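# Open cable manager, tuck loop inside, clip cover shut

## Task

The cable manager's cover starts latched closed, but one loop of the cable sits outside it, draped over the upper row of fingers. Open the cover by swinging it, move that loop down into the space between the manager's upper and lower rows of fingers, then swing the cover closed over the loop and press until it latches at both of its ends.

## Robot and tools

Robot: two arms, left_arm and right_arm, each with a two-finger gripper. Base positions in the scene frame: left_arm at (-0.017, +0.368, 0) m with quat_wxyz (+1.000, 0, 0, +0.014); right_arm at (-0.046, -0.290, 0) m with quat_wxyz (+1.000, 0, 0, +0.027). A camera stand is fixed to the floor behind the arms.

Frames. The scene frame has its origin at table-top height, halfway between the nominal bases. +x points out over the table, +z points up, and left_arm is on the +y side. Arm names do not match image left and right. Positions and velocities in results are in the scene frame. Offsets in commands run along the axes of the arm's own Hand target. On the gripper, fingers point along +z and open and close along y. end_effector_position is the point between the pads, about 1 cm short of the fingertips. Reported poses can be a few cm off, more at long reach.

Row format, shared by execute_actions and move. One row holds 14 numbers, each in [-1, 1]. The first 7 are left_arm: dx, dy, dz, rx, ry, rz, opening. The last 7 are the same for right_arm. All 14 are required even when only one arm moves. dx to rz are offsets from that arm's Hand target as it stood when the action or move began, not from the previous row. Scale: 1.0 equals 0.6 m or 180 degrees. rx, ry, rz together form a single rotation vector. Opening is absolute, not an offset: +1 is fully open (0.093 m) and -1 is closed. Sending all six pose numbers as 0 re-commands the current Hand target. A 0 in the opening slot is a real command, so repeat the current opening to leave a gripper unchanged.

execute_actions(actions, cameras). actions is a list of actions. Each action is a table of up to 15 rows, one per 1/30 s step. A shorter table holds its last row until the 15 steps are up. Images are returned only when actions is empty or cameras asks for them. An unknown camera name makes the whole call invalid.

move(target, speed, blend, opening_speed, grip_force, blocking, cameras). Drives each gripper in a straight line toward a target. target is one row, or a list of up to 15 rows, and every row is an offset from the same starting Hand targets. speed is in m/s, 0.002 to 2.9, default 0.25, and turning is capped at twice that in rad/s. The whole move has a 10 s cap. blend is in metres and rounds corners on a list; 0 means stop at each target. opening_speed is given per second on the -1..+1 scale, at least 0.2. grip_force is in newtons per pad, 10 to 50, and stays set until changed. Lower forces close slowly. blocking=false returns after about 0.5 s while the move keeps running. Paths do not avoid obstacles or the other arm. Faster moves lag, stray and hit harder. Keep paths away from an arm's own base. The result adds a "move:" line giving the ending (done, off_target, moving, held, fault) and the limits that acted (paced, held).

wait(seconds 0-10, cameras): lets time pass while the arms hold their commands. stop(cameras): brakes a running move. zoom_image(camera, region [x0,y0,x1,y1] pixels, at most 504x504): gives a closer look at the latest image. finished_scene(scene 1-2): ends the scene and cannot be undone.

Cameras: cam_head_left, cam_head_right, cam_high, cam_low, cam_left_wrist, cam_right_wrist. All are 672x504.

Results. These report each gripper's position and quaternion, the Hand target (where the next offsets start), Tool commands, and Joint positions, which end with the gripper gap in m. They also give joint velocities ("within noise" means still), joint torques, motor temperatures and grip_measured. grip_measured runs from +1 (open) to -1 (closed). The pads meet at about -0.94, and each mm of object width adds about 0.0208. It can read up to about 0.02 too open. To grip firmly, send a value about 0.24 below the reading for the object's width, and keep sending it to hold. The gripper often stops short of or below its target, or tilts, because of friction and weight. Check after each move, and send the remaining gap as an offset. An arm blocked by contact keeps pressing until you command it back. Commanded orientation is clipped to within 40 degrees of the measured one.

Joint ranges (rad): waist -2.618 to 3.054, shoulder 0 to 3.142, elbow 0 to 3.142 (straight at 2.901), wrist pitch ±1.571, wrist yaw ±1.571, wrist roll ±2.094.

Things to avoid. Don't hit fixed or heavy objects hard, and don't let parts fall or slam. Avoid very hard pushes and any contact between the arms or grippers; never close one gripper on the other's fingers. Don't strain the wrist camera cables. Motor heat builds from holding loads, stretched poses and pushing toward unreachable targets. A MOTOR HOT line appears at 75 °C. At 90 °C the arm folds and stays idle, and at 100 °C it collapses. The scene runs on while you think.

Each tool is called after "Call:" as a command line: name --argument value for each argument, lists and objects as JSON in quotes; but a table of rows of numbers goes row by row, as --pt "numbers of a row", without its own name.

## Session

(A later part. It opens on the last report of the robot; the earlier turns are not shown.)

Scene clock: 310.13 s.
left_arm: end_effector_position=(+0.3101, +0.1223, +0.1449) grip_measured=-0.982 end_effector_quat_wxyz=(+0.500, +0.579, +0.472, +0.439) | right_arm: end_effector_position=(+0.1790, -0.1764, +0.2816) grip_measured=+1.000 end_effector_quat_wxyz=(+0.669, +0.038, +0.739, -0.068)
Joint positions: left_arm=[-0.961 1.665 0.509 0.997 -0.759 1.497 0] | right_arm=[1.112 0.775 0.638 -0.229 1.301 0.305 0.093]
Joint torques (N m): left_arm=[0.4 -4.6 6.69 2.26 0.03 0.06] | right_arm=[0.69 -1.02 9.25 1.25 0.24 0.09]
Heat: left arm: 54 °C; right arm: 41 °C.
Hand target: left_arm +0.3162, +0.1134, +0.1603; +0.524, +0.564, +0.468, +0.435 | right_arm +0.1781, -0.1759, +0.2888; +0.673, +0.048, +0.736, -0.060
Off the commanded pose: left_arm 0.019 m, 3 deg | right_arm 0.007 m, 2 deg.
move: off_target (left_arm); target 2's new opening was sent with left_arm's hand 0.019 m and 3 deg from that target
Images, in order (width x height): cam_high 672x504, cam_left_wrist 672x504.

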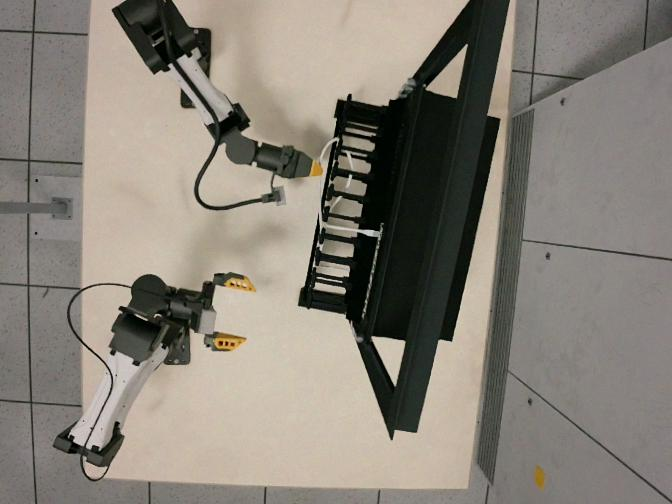

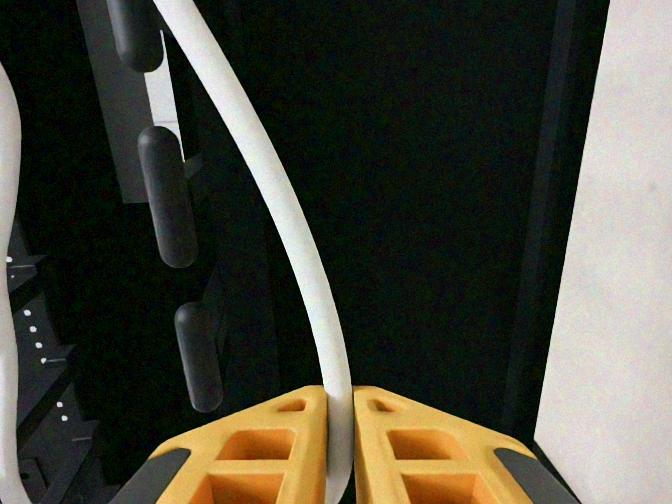

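Call:
move --pt "-0.01 0.04 0.0 0 0 0 -1 0 0 0 0 0 0 1" --pt "-0.01 0.13 0.015 0 0 0 -1 0 0 0 0 0 0 1" --pt "0.0 0.13 0.165 0 0 0 -1 0 0 0 0 0 0 1" --speed 0.12 --cameras '["cam_left_wrist","cam_high"]'

Call:
zoom_image --camera "cam_high" --region '[280, 80, 430, 330]'

Scene clock: 313.53 s.
left_arm: end_effector_position=(+0.3997, +0.1018, +0.2115) grip_measured=-0.982 end_effector_quat_wxyz=(+0.500, +0.574, +0.480, +0.436) | right_arm: end_effector_position=(+0.1790, -0.1764, +0.2816) grip_measured=+1.000 end_effector_quat_wxyz=(+0.669, +0.038, +0.739, -0.068)
Joint positions: left_arm=[-0.791 1.721 0.929 0.647 -0.599 1.51 0] | right_arm=[1.112 0.775 0.638 -0.229 1.301 0.305 0.093]
Joint torques (N m): left_arm=[2.47 -4.16 10.59 2.15 0.44 0.26] | right_arm=[0.7 -1.1 9.32 1.26 0.25 0.09]
Heat: left arm: 54 °C; right arm: 41 °C.
Hand target: left_arm +0.4189, +0.0941, +0.2310; +0.524, +0.563, +0.468, +0.435 | right_arm +0.1781, -0.1759, +0.2888; +0.673, +0.048, +0.736, -0.060
Off the commanded pose: left_arm 0.028 m, 3 deg | right_arm 0.007 m, 2 deg.
move: off_target (left_arm)
Images, in order (width x height): cam_high 672x504, cam_left_wrist 672x504.

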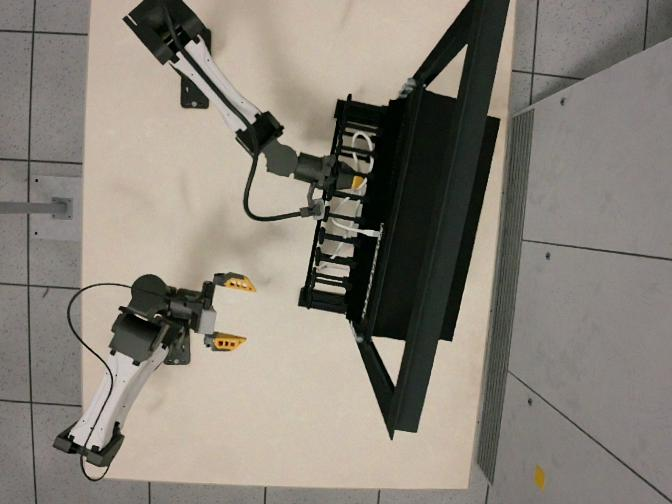

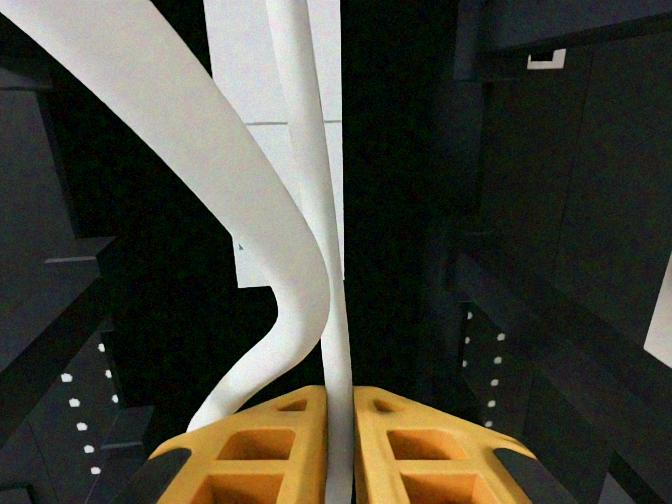

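Scaled by 2.016 from the camera's 672x504 image, which has a finer 960x720 frame.

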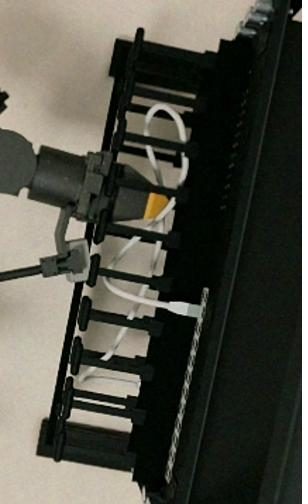

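Call:
move --pt "0.0 0 -0.02 0 0 0 -1 0 0 0 0 0 0 1" --pt "0.0 0 -0.02 0 0 0 -0.68 0 0 0 0 0 0 1" --pt "0.0 0 -0.25 0 0 0 -0.68 0 0 0 0 0 0 1" --speed 0.1 --cameras '["cam_left_wrist","cam_high"]'

Call:
zoom_image --camera "cam_high" --region '[280, 80, 430, 330]'

Scene clock: 317.27 s.
left_arm: end_effector_position=(+0.2744, +0.1172, +0.2368) grip_measured=-0.681 end_effector_quat_wxyz=(+0.515, +0.575, +0.460, +0.437) | right_arm: end_effector_position=(+0.1790, -0.1764, +0.2816) grip_measured=+1.000 end_effector_quat_wxyz=(+0.669, +0.038, +0.739, -0.068)
Joint positions: left_arm=[-1.075 1.306 0.626 0.55 -0.849 1.502 0.013] | right_arm=[1.112 0.775 0.638 -0.229 1.301 0.305 0.093]
Joint torques (N m): left_arm=[-0.4 -5.68 4.89 1.83 -0.18 -0.18] | right_arm=[0.64 -1.09 9.31 1.26 0.24 0.09]
Motor temperatures (°C): left_arm=[28 44 55 44 28 28 29] | right_arm=[29 33 41 38 30 31 28]
Heat: left arm: 55 °C; right arm: 41 °C.
Hand target: left_arm +0.2718, +0.1216, +0.2418; +0.524, +0.563, +0.468, +0.435 | right_arm +0.1781, -0.1759, +0.2888; +0.673, +0.048, +0.736, -0.060
Off the commanded pose: left_arm 0.007 m, 2 deg | right_arm 0.007 m, 2 deg.
move: done; target 2's new opening was sent with left_arm's hand 0.022 m and 3 deg from that target
Images, in order (width x height): cam_high 672x504, cam_left_wrist 672x504.

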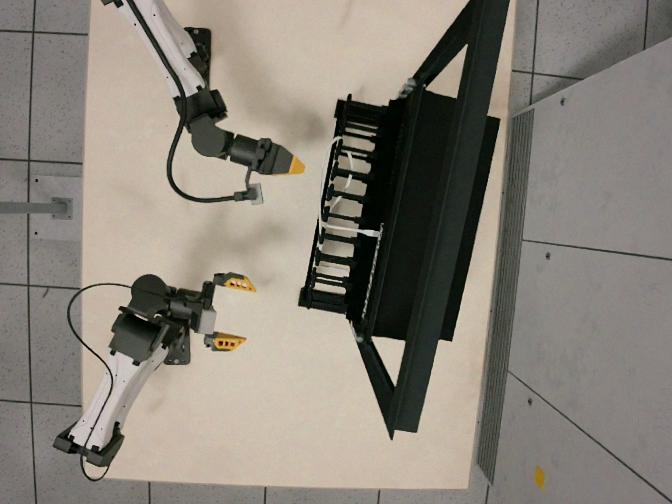

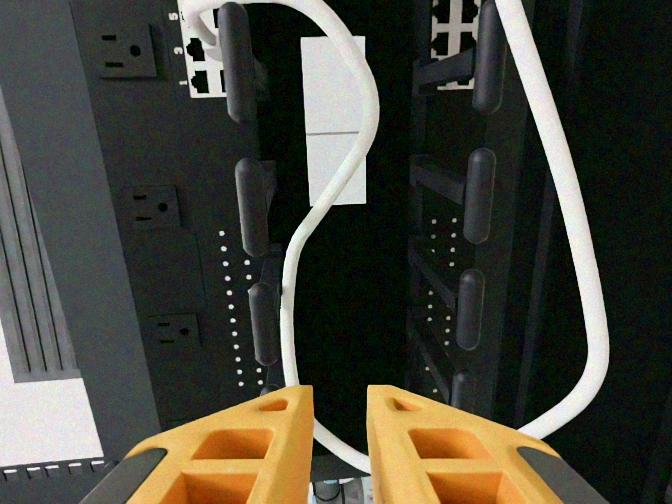

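Scaled by 2.016 from the camera's 672x504 image, which has a finer 960x720 frame.

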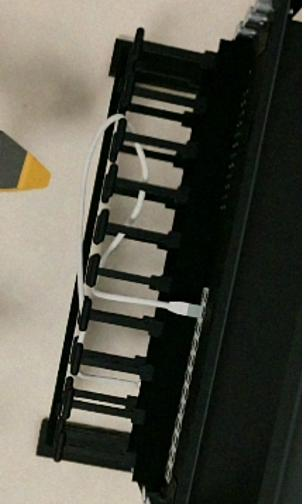

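Call:
move --pt "-0.025 -0.13 -0.03 0 0 0 -0.3 0 0 0 0 0 0 1" --pt "-0.025 -0.13 0.06 0 0 0 -0.3 0 0 0 0 0 0 1" --speed 0.15 --cameras '["cam_left_wrist","cam_high"]'

Call:
zoom_image --camera "cam_high" --region '[280, 80, 430, 330]'

Scene clock: 321.50 s.
left_arm: end_effector_position=(+0.2932, +0.1107, +0.1467) grip_measured=-0.301 end_effector_quat_wxyz=(+0.500, +0.578, +0.470, +0.441) | right_arm: end_effector_position=(+0.1790, -0.1764, +0.2816) grip_measured=+1.000 end_effector_quat_wxyz=(+0.669, +0.038, +0.739, -0.068)
Joint positions: left_arm=[-1.037 1.658 0.511 0.98 -0.835 1.486 0.031] | right_arm=[1.112 0.775 0.638 -0.229 1.301 0.305 0.093]
Joint torques (N m): left_arm=[0.43 -4.53 6.71 2.21 0.01 0.08] | right_arm=[0.64 -1.03 9.31 1.26 0.27 0.08]
Heat: left arm: 54 °C; right arm: 41 °C.
Hand target: left_arm +0.2988, +0.1014, +0.1614; +0.524, +0.563, +0.468, +0.435 | right_arm +0.1781, -0.1759, +0.2888; +0.673, +0.048, +0.736, -0.060
Off the commanded pose: left_arm 0.018 m, 3 deg | right_arm 0.007 m, 2 deg.
move: off_target (left_arm)
Images, in order (width x height): cam_high 672x504, cam_left_wrist 672x504.

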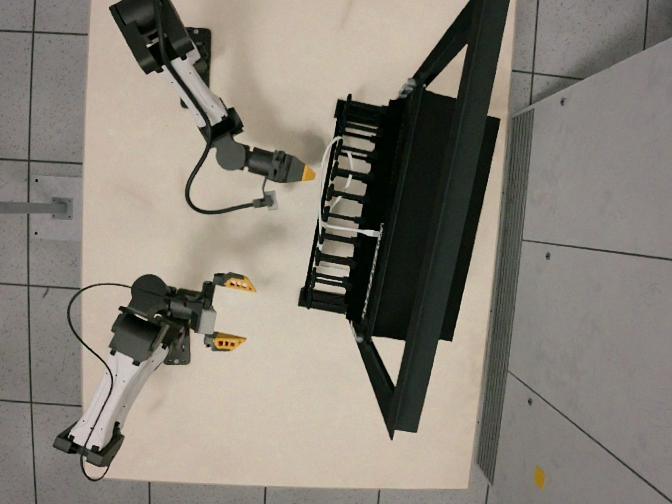

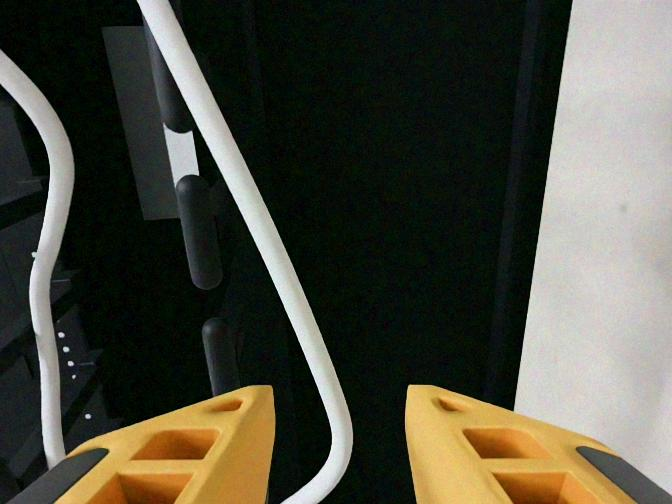

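Scaled by 2.016 from the camera's 672x504 image, which has a finer 960x720 frame.

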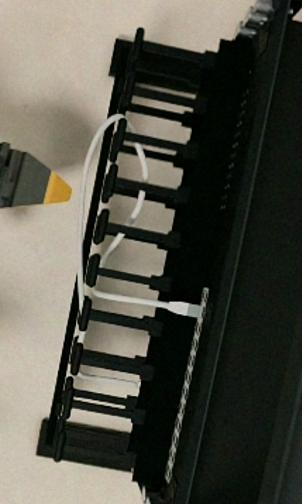

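Call:
move --pt "-0.0 0 0.033 0 0 0 -0.3 0 0 0 0 0 0 1" --pt "-0.0 0 0.033 0 0 0 -1 0 0 0 0 0 0 1" --pt "0 0.04 0.0 0 0 0 -1 0 0 0 0 0 0 1" --pt "0 0.13 0.015 0 0 0 -1 0 0 0 0 0 0 1" --pt "0.01 0.13 0.11 0 0 0 -1 0 0 0 0 0 0 1" --speed 0.12 --cameras '["cam_left_wrist","cam_high"]'

Call:
zoom_image --camera "cam_high" --region '[280, 80, 430, 330]'

Scene clock: 326.20 s.
left_arm: end_effector_position=(+0.3527, +0.1021, +0.2061) grip_measured=-0.982 end_effector_quat_wxyz=(+0.489, +0.590, +0.474, +0.435) | right_arm: end_effector_position=(+0.1790, -0.1764, +0.2816) grip_measured=+1.000 end_effector_quat_wxyz=(+0.669, +0.038, +0.739, -0.068)
Joint positions: left_arm=[-0.888 1.599 0.802 0.611 -0.684 1.502 0] | right_arm=[1.112 0.775 0.638 -0.229 1.301 0.305 0.093]
Joint torques (N m): left_arm=[2.45 -4.37 10.25 2.48 0.23 0.15] | right_arm=[0.62 -0.99 9.29 1.27 0.26 0.09]
Heat: left arm: 54 °C; right arm: 41 °C.
Hand target: left_arm +0.3701, +0.0941, +0.2343; +0.524, +0.564, +0.468, +0.435 | right_arm +0.1781, -0.1759, +0.2888; +0.673, +0.048, +0.736, -0.060
Off the commanded pose: left_arm 0.034 m, 5 deg | right_arm 0.007 m, 2 deg.
move: off_target (left_arm); target 2's new opening was sent with left_arm's hand 0.019 m and 3 deg from that target
Images, in order (width x height): cam_high 672x504, cam_left_wrist 672x504.

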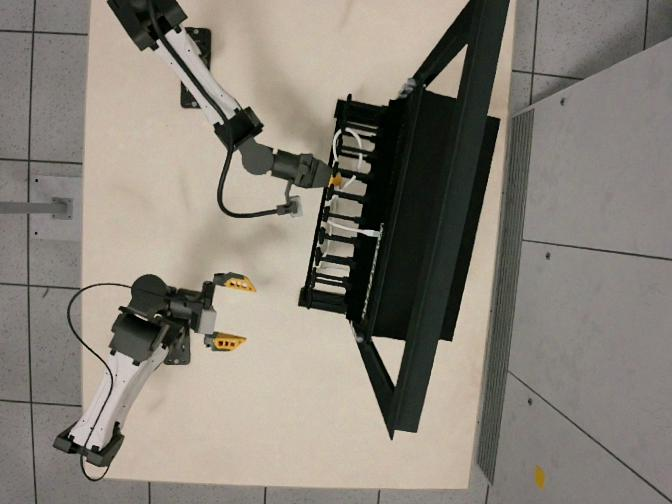

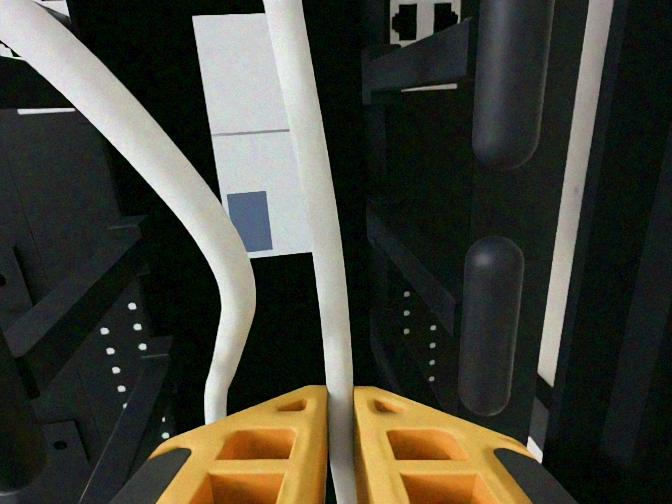

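Scaled by 2.016 from the camera's 672x504 image, which has a finer 960x720 frame.

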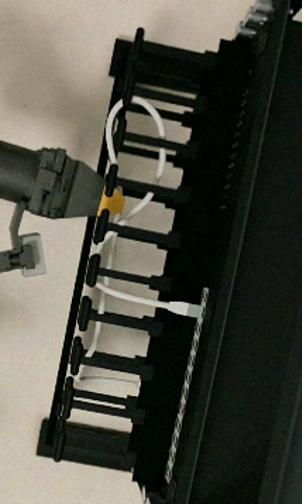

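Call:
move --pt "0.0 0 0.03 0 0 0 -1 0 0 0 0 0 0 1" --pt "0.06 0 0.03 0 0 0 -1 0 0 0 0 0 0 1" --speed 0.12 --cameras '["cam_left_wrist","cam_high"]'

Call:
zoom_image --camera "cam_high" --region '[280, 80, 430, 330]'

Scene clock: 328.23 s.
left_arm: end_effector_position=(+0.3544, +0.1016, +0.2063) grip_measured=-0.982 end_effector_quat_wxyz=(+0.495, +0.623, +0.450, +0.404) | right_arm: end_effector_position=(+0.1790, -0.1764, +0.2816) grip_measured=+1.000 end_effector_quat_wxyz=(+0.669, +0.038, +0.739, -0.068)
Joint positions: left_arm=[-0.843 1.556 0.798 0.542 -0.544 1.517 0] | right_arm=[1.112 0.775 0.638 -0.229 1.301 0.305 0.093]
Joint torques (N m): left_arm=[8.54 -3.11 7.79 3.21 -0.01 0.15] | right_arm=[0.68 -1.06 9.29 1.28 0.25 0.09]
Motor temperatures (°C): left_arm=[28 44 55 45 28 28 29] | right_arm=[29 33 41 38 30 31 28]
Heat: left arm: 55 °C; right arm: 41 °C.
Hand target: left_arm +0.3944, +0.1261, +0.2331; +0.524, +0.564, +0.468, +0.435 | right_arm +0.1781, -0.1759, +0.2888; +0.673, +0.048, +0.736, -0.060
Off the commanded pose: left_arm 0.054 m, 9 deg | right_arm 0.007 m, 2 deg.
move: off_target (left_arm)
Images, in order (width x height): cam_high 672x504, cam_left_wrist 672x504.

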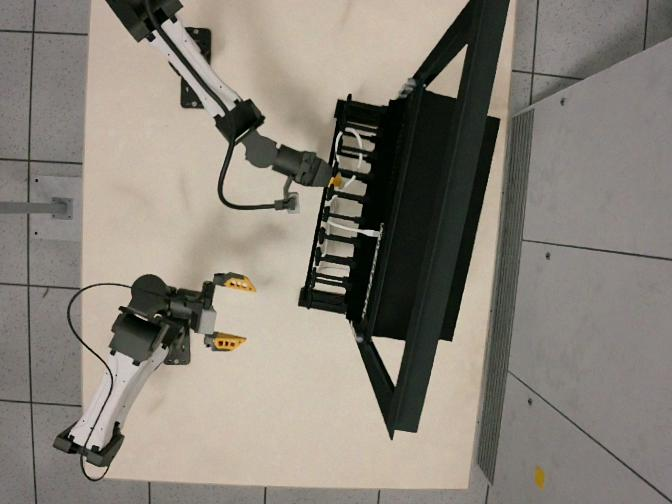

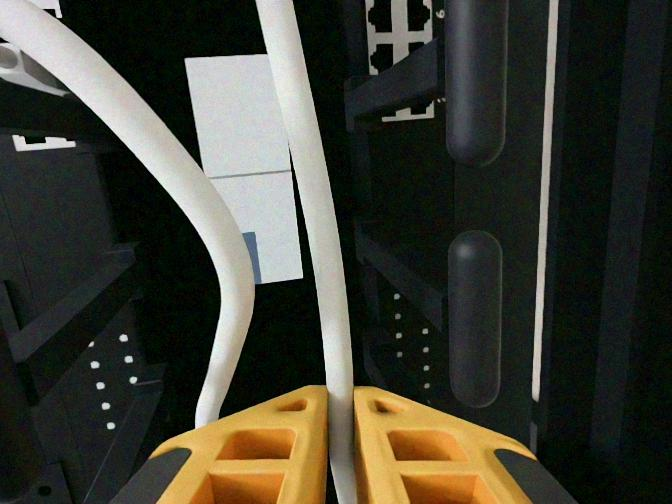

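Scaled by 2.016 from the camera's 672x504 image, which has a finer 960x720 frame.

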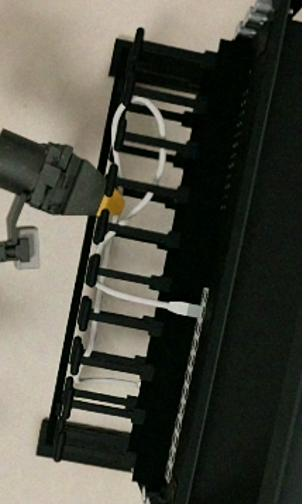

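Call:
move --pt "-0.055 0 -0.01 0 0 0 -1 0 0 0 0 0 0 1" --pt "-0.055 0 -0.01 0 0 0 -0.6 0 0 0 0 0 0 1" --speed 0.12 --cameras '["cam_left_wrist","cam_high"]'

Call:
zoom_image --camera "cam_high" --region '[280, 80, 430, 330]'

Scene clock: 330.03 s.
left_arm: end_effector_position=(+0.3540, +0.1015, +0.2106) grip_measured=-0.601 end_effector_quat_wxyz=(+0.488, +0.594, +0.466, +0.437) | right_arm: end_effector_position=(+0.1790, -0.1764, +0.2816) grip_measured=+1.000 end_effector_quat_wxyz=(+0.669, +0.038, +0.739, -0.068)
Joint positions: left_arm=[-0.883 1.592 0.812 0.598 -0.672 1.522 0.016] | right_arm=[1.112 0.775 0.638 -0.229 1.301 0.305 0.093]
Joint torques (N m): left_arm=[4.37 -1.48 11.14 2.64 0.4 0.04] | right_arm=[0.66 -1.05 9.18 1.27 0.25 0.1]
Motor temperatures (°C): left_arm=[29 44 56 45 28 28 29] | right_arm=[29 33 41 38 30 31 28]
Heat: left arm: 56 °C; right arm: 41 °C.
Hand target: left_arm +0.3825, +0.0949, +0.2335; +0.524, +0.564, +0.468, +0.435 | right_arm +0.1781, -0.1759, +0.2888; +0.673, +0.048, +0.736, -0.060
Off the commanded pose: left_arm 0.037 m, 5 deg | right_arm 0.007 m, 2 deg.
move: off_target (left_arm); target 2's new opening was sent with left_arm's hand 0.041 m and 6 deg from that target
Images, in order (width x height): cam_high 672x504, cam_left_wrist 672x504.

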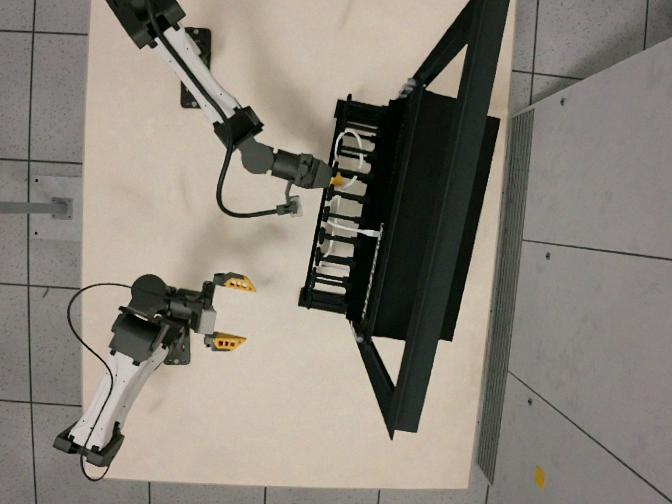

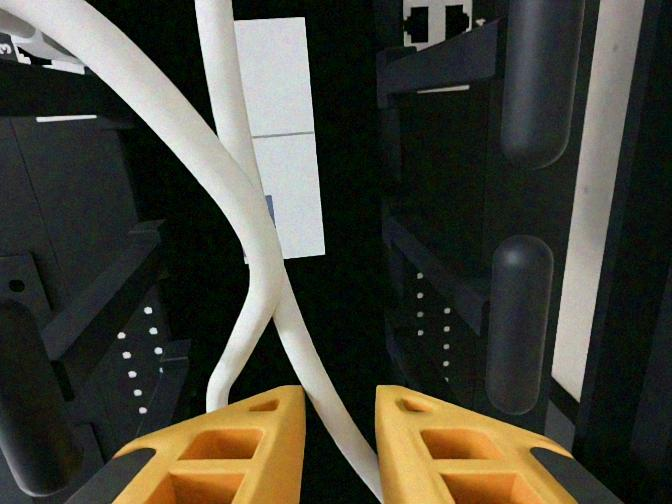

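Scaled by 2.016 from the camera's 672x504 image, which has a finer 960x720 frame.

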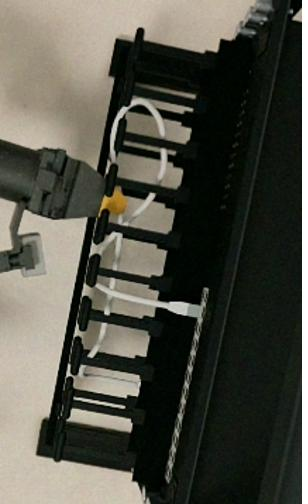

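Call:
move --pt "-0.02 0 -0.15 0 0 0 -0.6 0 0 0 0 0 0 1" --speed 0.06 --cameras '["cam_left_wrist","cam_high"]'

Call:
zoom_image --camera "cam_high" --region '[280, 80, 430, 330]'

Scene clock: 332.47 s.
left_arm: end_effector_position=(+0.2951, +0.0947, +0.2332) grip_measured=-0.601 end_effector_quat_wxyz=(+0.514, +0.577, +0.460, +0.438) | right_arm: end_effector_position=(+0.1790, -0.1764, +0.2816) grip_measured=+1.000 end_effector_quat_wxyz=(+0.669, +0.038, +0.739, -0.068)
Joint positions: left_arm=[-1.052 1.442 0.716 0.595 -0.827 1.506 0.016] | right_arm=[1.112 0.775 0.638 -0.229 1.301 0.305 0.093]
Joint torques (N m): left_arm=[-0.2 -6.94 4.88 1.88 -0.22 -0.19] | right_arm=[0.58 -1.1 9.26 1.27 0.25 0.11]
Motor temperatures (°C): left_arm=[29 44 56 45 28 28 29] | right_arm=[29 33 41 38 30 31 28]
Heat: left arm: 56 °C; right arm: 41 °C.
Hand target: left_arm +0.2920, +0.0995, +0.2401; +0.524, +0.564, +0.468, +0.435 | right_arm +0.1781, -0.1759, +0.2888; +0.673, +0.048, +0.736, -0.060
Off the commanded pose: left_arm 0.009 m, 2 deg | right_arm 0.007 m, 2 deg.
move: done
Images, in order (width x height): cam_high 672x504, cam_left_wrist 672x504.

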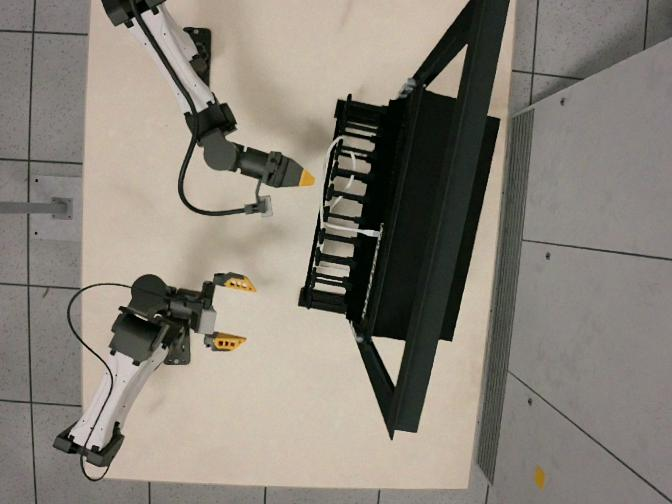

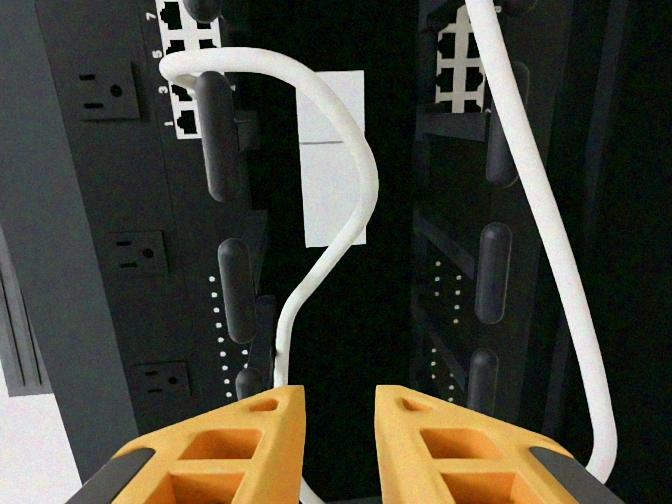

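Scaled by 2.016 from the camera's 672x504 image, which has a finer 960x720 frame.

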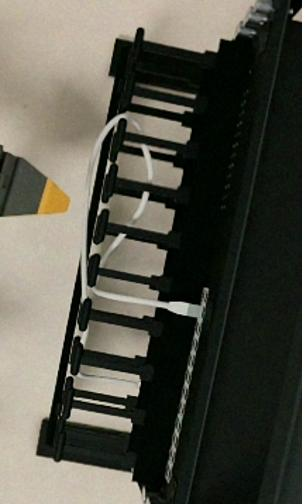

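Call:
move --pt "0 0 -0.07 0 0 0 -0.3 0 0 0 0 0 0 1" --pt "0.024 -0.129 -0.07 0 0 0 -0.3 0 0 0 0 0 0 1" --pt "0.024 -0.129 0.058 0 0 0 -0.3 0 0 0 0 0 0 1" --pt "0.024 -0.129 0.058 0 0 0 -1 0 0 0 0 0 0 1" --speed 0.15 --cameras '["cam_left_wrist"]'

Scene clock: 338.00 s.
left_arm: end_effector_position=(+0.3170, +0.1174, +0.1450) grip_measured=-0.982 end_effector_quat_wxyz=(+0.500, +0.579, +0.472, +0.439) | right_arm: end_effector_position=(+0.1790, -0.1764, +0.2816) grip_measured=+1.000 end_effector_quat_wxyz=(+0.669, +0.038, +0.739, -0.068)
Joint positions: left_arm=[-0.952 1.693 0.541 0.994 -0.751 1.499 0] | right_arm=[1.112 0.775 0.638 -0.229 1.301 0.305 0.093]
Joint torques (N m): left_arm=[0.5 -4.83 6.82 2.21 0.07 0.03] | right_arm=[0.66 -1.09 9.25 1.27 0.23 0.1]
Motor temperatures (°C): left_arm=[28 44 55 45 28 28 29] | right_arm=[29 33 41 38 30 31 28]
Heat: left arm: 55 °C; right arm: 41 °C.
Hand target: left_arm +0.3233, +0.1084, +0.1602; +0.524, +0.564, +0.468, +0.435 | right_arm +0.1781, -0.1759, +0.2888; +0.673, +0.048, +0.736, -0.060
Off the commanded pose: left_arm 0.019 m, 3 deg | right_arm 0.007 m, 2 deg.
move: off_target (left_arm); target 4's new opening was sent with left_arm's hand 0.019 m and 3 deg from that target
Images, in order (width x height): cam_left_wrist 672x504.

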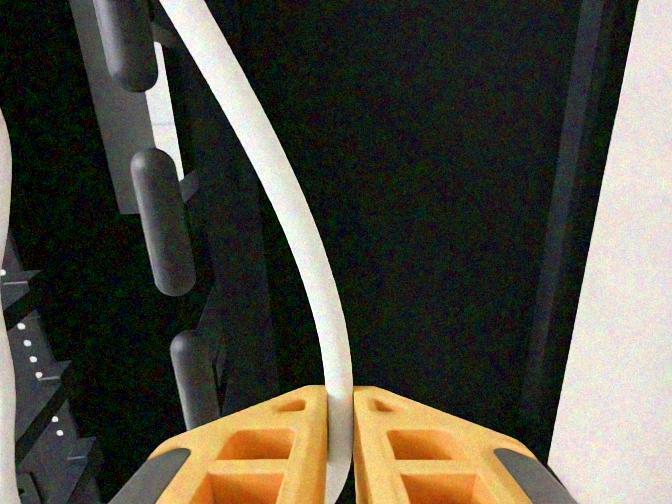

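Call:
move --pt "0 0.04 -0.02 0 0 0 -1 0.06 -0.17 0 -0.16 -0.002 -0.013 -0.3" --pt "0 0.155 0.0 0 0 0 -1 0.067 -0.17 0.0 -0.493 -0.005 -0.0385 -1" --pt "0 0.16 0.12 0 0 0 -1 0.067 -0.17 0.0 -0.493 -0.005 -0.0385 -1" --speed 0.3 --cameras '["cam_left_wrist","cam_high"]'

Scene clock: 344.83 s.
left_arm: end_effector_position=(+0.3892, +0.1019, +0.2170) grip_measured=-0.982 end_effector_quat_wxyz=(+0.487, +0.591, +0.478, +0.430) | right_arm: end_effector_position=(+0.1609, -0.2768, +0.2432) grip_measured=-0.985 end_effector_quat_wxyz=(+0.664, -0.235, +0.668, +0.240)
Joint positions: left_arm=[-0.807 1.664 0.933 0.541 -0.604 1.505 0] | right_arm=[-0.936 0.665 0.484 -0.518 -1.566 -0.691 0]
Joint torques (N m): left_arm=[0.85 -6.24 9.85 2.42 0.09 0.23] | right_arm=[-0.02 -0.24 8.96 1.09 -0.58 -0.2]
Motor temperatures (°C): left_arm=[28 45 56 45 28 28 29] | right_arm=[29 33 42 38 30 31 28]
Heat: left arm: 56 °C; right arm: 42 °C.
Hand target: left_arm +0.4007, +0.0939, +0.2509; +0.524, +0.563, +0.468, +0.435 | right_arm +0.1589, -0.2770, +0.2512; +0.521, -0.470, +0.569, +0.429
Off the commanded pose: left_arm 0.037 m, 5 deg | right_arm 0.008 m, 41 deg; orientation clipped.
joint sent to its limit (right arm) — joint 5 (wrist yaw), lower limit. The joint targets are off in orientation, not in position.
move: off_target (left_arm, right_arm); target 2's new opening was sent with right_arm's hand 0.008 m and 42 deg from that target; limits=paced
Images, in order (width x height): cam_high 672x504, cam_left_wrist 672x504.

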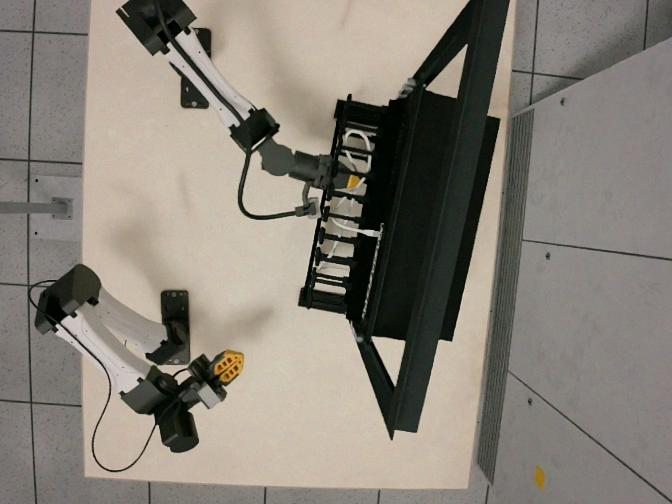

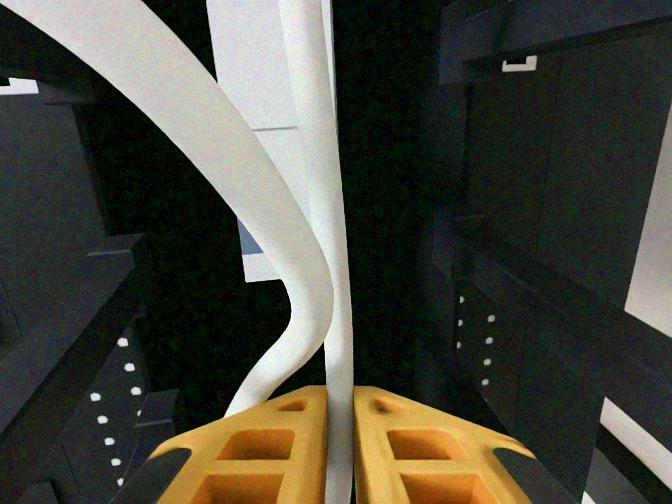

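Call:
move --pt "0 0 0 0 0 0 -1 0.02 -0.221 -0.02 0 0 0 -1" --pt "0 0 0 0 0 0 -1 0.185 -0.221 0.02 0 0 0 -1" --speed 0.25 --cameras '["cam_right_wrist","cam_high"]'

Scene clock: 348.67 s.
left_arm: end_effector_position=(+0.3892, +0.1019, +0.2170) grip_measured=-0.982 end_effector_quat_wxyz=(+0.487, +0.591, +0.478, +0.430) | right_arm: end_effector_position=(+0.2881, -0.3012, +0.1374) grip_measured=-0.985 end_effector_quat_wxyz=(+0.616, -0.337, +0.622, +0.348)
Joint positions: left_arm=[-0.807 1.664 0.933 0.541 -0.604 1.505 0] | right_arm=[-0.615 1.76 0.789 -0.157 -1.571 -1.11 0]
Joint torques (N m): left_arm=[0.87 -6.48 9.7 2.47 0.06 0.22] | right_arm=[0.61 -7.39 5.82 0.84 -0.66 -0.2]
Motor temperatures (°C): left_arm=[28 45 56 45 28 28 30] | right_arm=[29 33 42 38 30 31 28]
Heat: left arm: 56 °C; right arm: 42 °C.
Hand target: left_arm +0.4007, +0.0939, +0.2509; +0.524, +0.563, +0.468, +0.435 | right_arm +0.2896, -0.3004, +0.1397; +0.521, -0.469, +0.569, +0.429
Off the commanded pose: left_arm 0.037 m, 5 deg | right_arm 0.003 m, 22 deg.
joint sent to its limit (right arm) — joint 5 (wrist yaw), lower limit. The joint targets are off in orientation, not in position.
move: off_target (left_arm, right_arm)
Images, in order (width x height): cam_high 672x504, cam_right_wrist 672x504.

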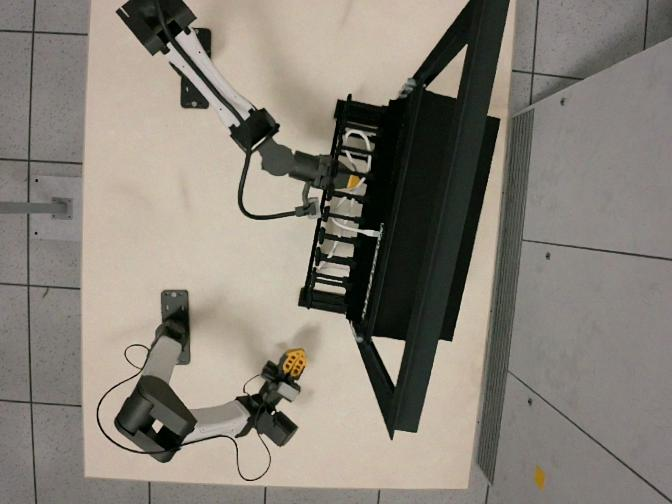

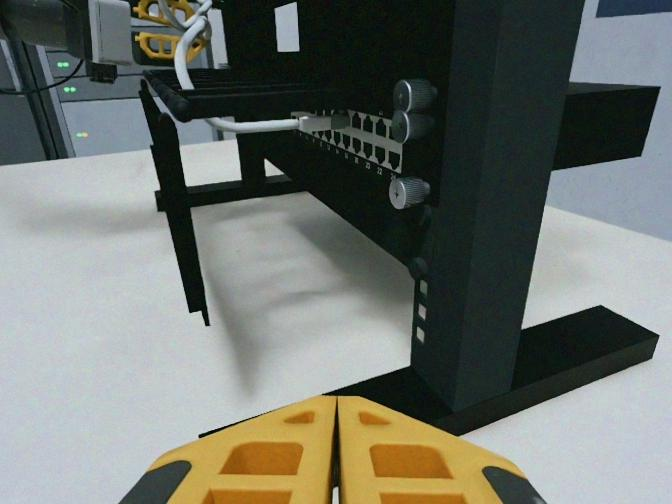

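Call:
zoom_image --camera "cam_right_wrist" --region '[70, 0, 330, 195]'

Scaled by 1.938 from the camera's 672x504 image, which has a finer 960x720 frame.

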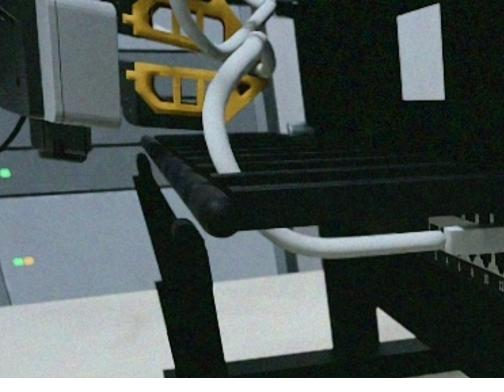

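Call:
move --pt "0 0 0 0 0 0 -1 -0.0105 -0.0217 0.1485 0 0 0 -1" --pt "0 0 0 0 0 0 -1 -0.0165 -0.0187 0.2415 0 0 0 -1" --speed 0.15 --cameras '["cam_right_wrist","cam_low"]'

Scene clock: 352.73 s.
left_arm: end_effector_position=(+0.3892, +0.1019, +0.2170) grip_measured=-0.982 end_effector_quat_wxyz=(+0.487, +0.591, +0.478, +0.430) | right_arm: end_effector_position=(+0.3272, -0.1623, +0.1327) grip_measured=-0.985 end_effector_quat_wxyz=(+0.512, -0.465, +0.575, +0.437)
Joint positions: left_arm=[-0.807 1.664 0.933 0.541 -0.604 1.505 0] | right_arm=[-0.162 1.886 0.964 0.041 -1.45 -0.852 0]
Joint torques (N m): left_arm=[0.9 -6.37 10.03 2.45 0.07 0.24] | right_arm=[0.5 -10.44 5.64 1.19 -0.46 0.05]
Motor temperatures (°C): left_arm=[28 45 57 45 28 28 30] | right_arm=[29 34 42 38 30 31 28]
Heat: left arm: 57 °C; right arm: 42 °C.
Hand target: left_arm +0.4007, +0.0939, +0.2509; +0.524, +0.563, +0.468, +0.435 | right_arm +0.3284, -0.1600, +0.1367; +0.521, -0.470, +0.569, +0.429
Off the commanded pose: left_arm 0.037 m, 5 deg | right_arm 0.005 m, 2 deg.
move: off_target (left_arm)
Images, in order (width x height): cam_low 672x504, cam_right_wrist 672x504.

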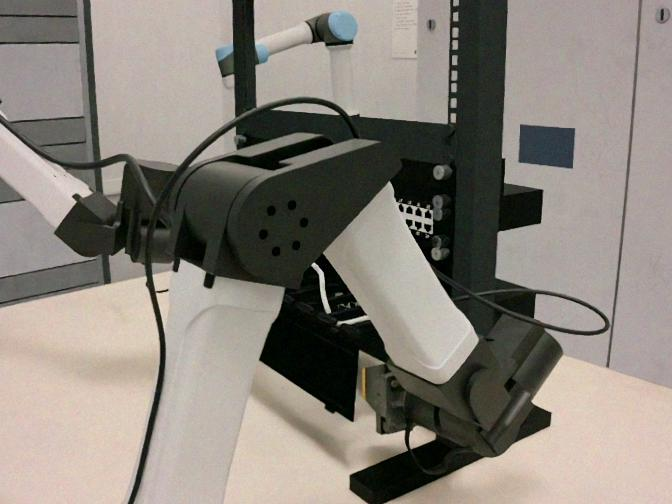

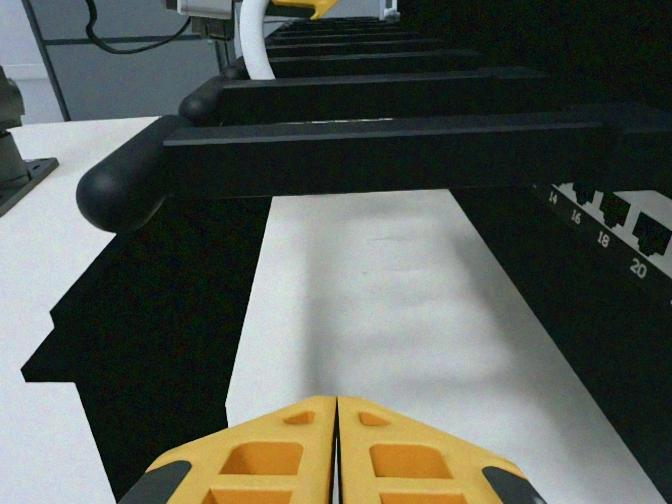

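Call:
move --pt "0 0 0 0 0 0 -1 0.003 0.072 0 0 0 0 -1" --pt "0 0 0 0 0 0 -1 -0.022 0.12 0 0 0 0 -1" --pt "0 0 0 0 0 0 -1 -0.067 0.15 0 0 0 0 -1" --speed 0.12 --blend '[0.01,0.01,0]' --cameras '["cam_right_wrist","cam_low","cam_left_wrist","cam_high"]'

Scene clock: 354.90 s.
left_arm: end_effector_position=(+0.3892, +0.1018, +0.2169) grip_measured=-0.982 end_effector_quat_wxyz=(+0.487, +0.591, +0.478, +0.430) | right_arm: end_effector_position=(+0.2424, -0.1430, +0.1634) grip_measured=-0.985 end_effector_quat_wxyz=(+0.506, -0.454, +0.590, +0.436)
Joint positions: left_arm=[-0.807 1.664 0.933 0.541 -0.603 1.505 0] | right_arm=[-0.12 1.471 0.602 0.195 -1.396 -0.611 0]
Joint torques (N m): left_arm=[0.76 -6.38 9.96 2.49 0.12 0.18] | right_arm=[0.92 -9.01 6.49 1.44 -0.52 0.08]
Motor temperatures (°C): left_arm=[28 44 57 46 28 28 30] | right_arm=[29 34 42 38 30 31 28]
Heat: left arm: 57 °C; right arm: 42 °C.
Hand target: left_arm +0.4007, +0.0939, +0.2509; +0.524, +0.563, +0.468, +0.435 | right_arm +0.2407, -0.1393, +0.1766; +0.521, -0.469, +0.569, +0.429
Off the commanded pose: left_arm 0.037 m, 5 deg | right_arm 0.014 m, 4 deg.
move: off_target (left_arm, right_arm)
Images, in order (width x height): cam_high 672x504, cam_low 672x504, cam_left_wrist 672x504, cam_right_wrist 672x504.

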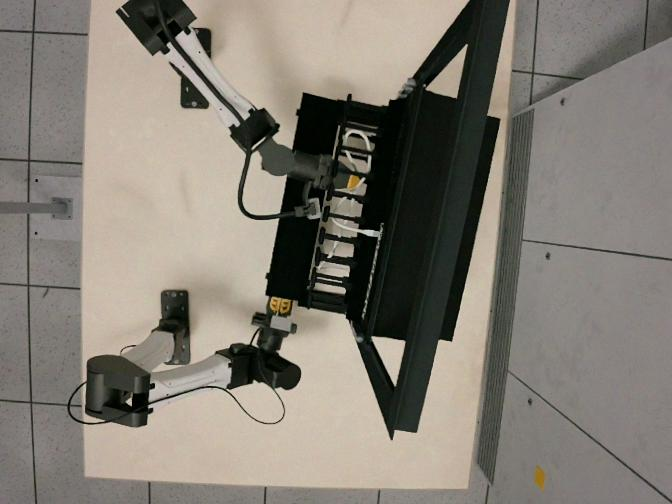

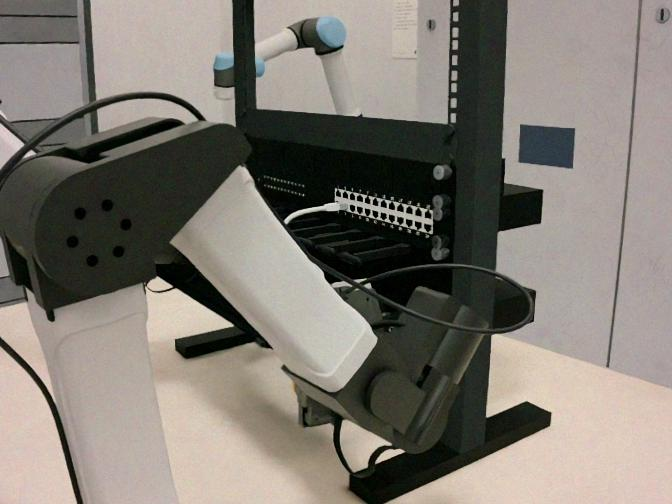

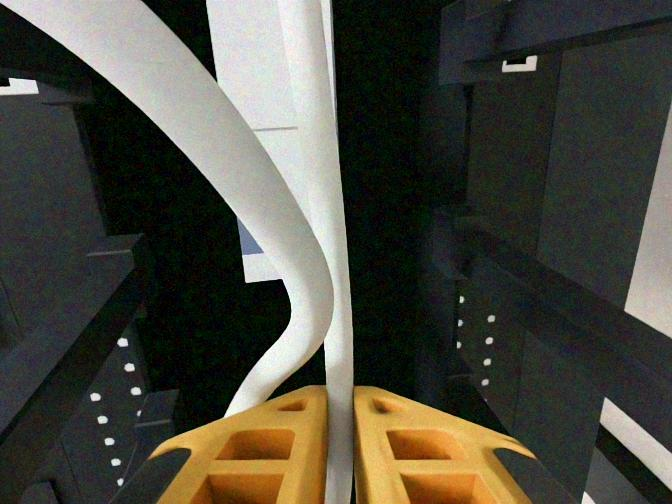

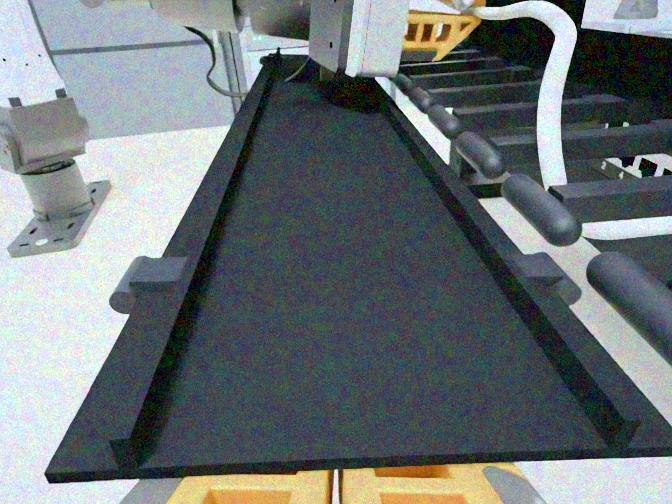

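Call:
move --pt "0.0 0 -0.02 0 0 0 -1 0 0 0 0 0 0 -1" --pt "0.0 0 -0.02 0 0 0 -0.6 0 0 0 0 0 0 -1" --pt "-0.0 0 -0.13 0 0 0 -0.6 0 0 0 0 0 0 -1" --pt "-0.02 0.05 -0.28 0 0 0 -0.6 0 0 0 0 0 0 -1" --speed 0.15 --cameras '["cam_right_wrist","cam_left_wrist","cam_high"]'

Scene clock: 358.17 s.
left_arm: end_effector_position=(+0.3783, +0.0978, +0.2128) grip_measured=-0.610 end_effector_quat_wxyz=(+0.493, +0.609, +0.461, +0.416) | right_arm: end_effector_position=(+0.2412, -0.1429, +0.1590) grip_measured=-0.985 end_effector_quat_wxyz=(+0.504, -0.451, +0.596, +0.434)
Joint positions: left_arm=[-0.815 1.633 0.89 0.546 -0.556 1.518 0.016] | right_arm=[-0.119 1.469 0.584 0.214 -1.383 -0.598 0]
Joint torques (N m): left_arm=[-17.88 25.2 -3.21 1.19 -2.42 -0.41] | right_arm=[0.84 -8.81 7.49 1.46 -0.64 0.09]
Motor temperatures (°C): left_arm=[29 49 57 45 29 28 30] | right_arm=[29 34 42 39 30 31 28]
Heat: left arm: 57 °C; right arm: 42 °C.
Hand target: left_arm +0.2359, +0.1124, +0.2931; +0.524, +0.563, +0.468, +0.435 | right_arm +0.2406, -0.1392, +0.1767; +0.521, -0.470, +0.569, +0.429
Off the commanded pose: left_arm 0.164 m, 7 deg | right_arm 0.018 m, 4 deg.
move: off_target (left_arm, right_arm); target 2's new opening was sent with left_arm's hand 0.035 m and 5 deg from that target
Images, in order (width x height): cam_high 672x504, cam_left_wrist 672x504, cam_right_wrist 672x504.

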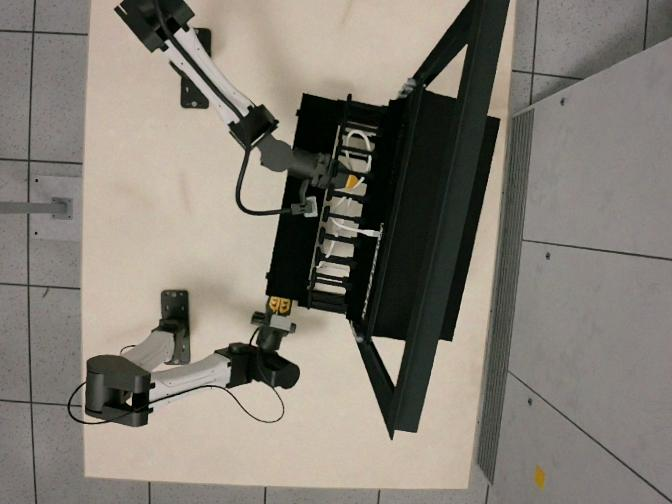

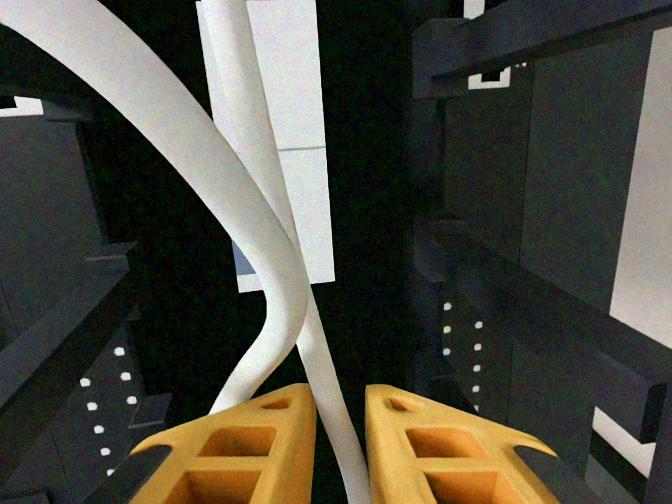

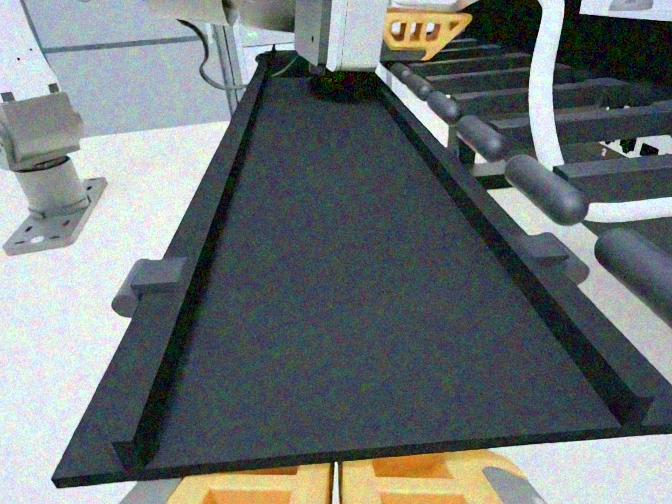

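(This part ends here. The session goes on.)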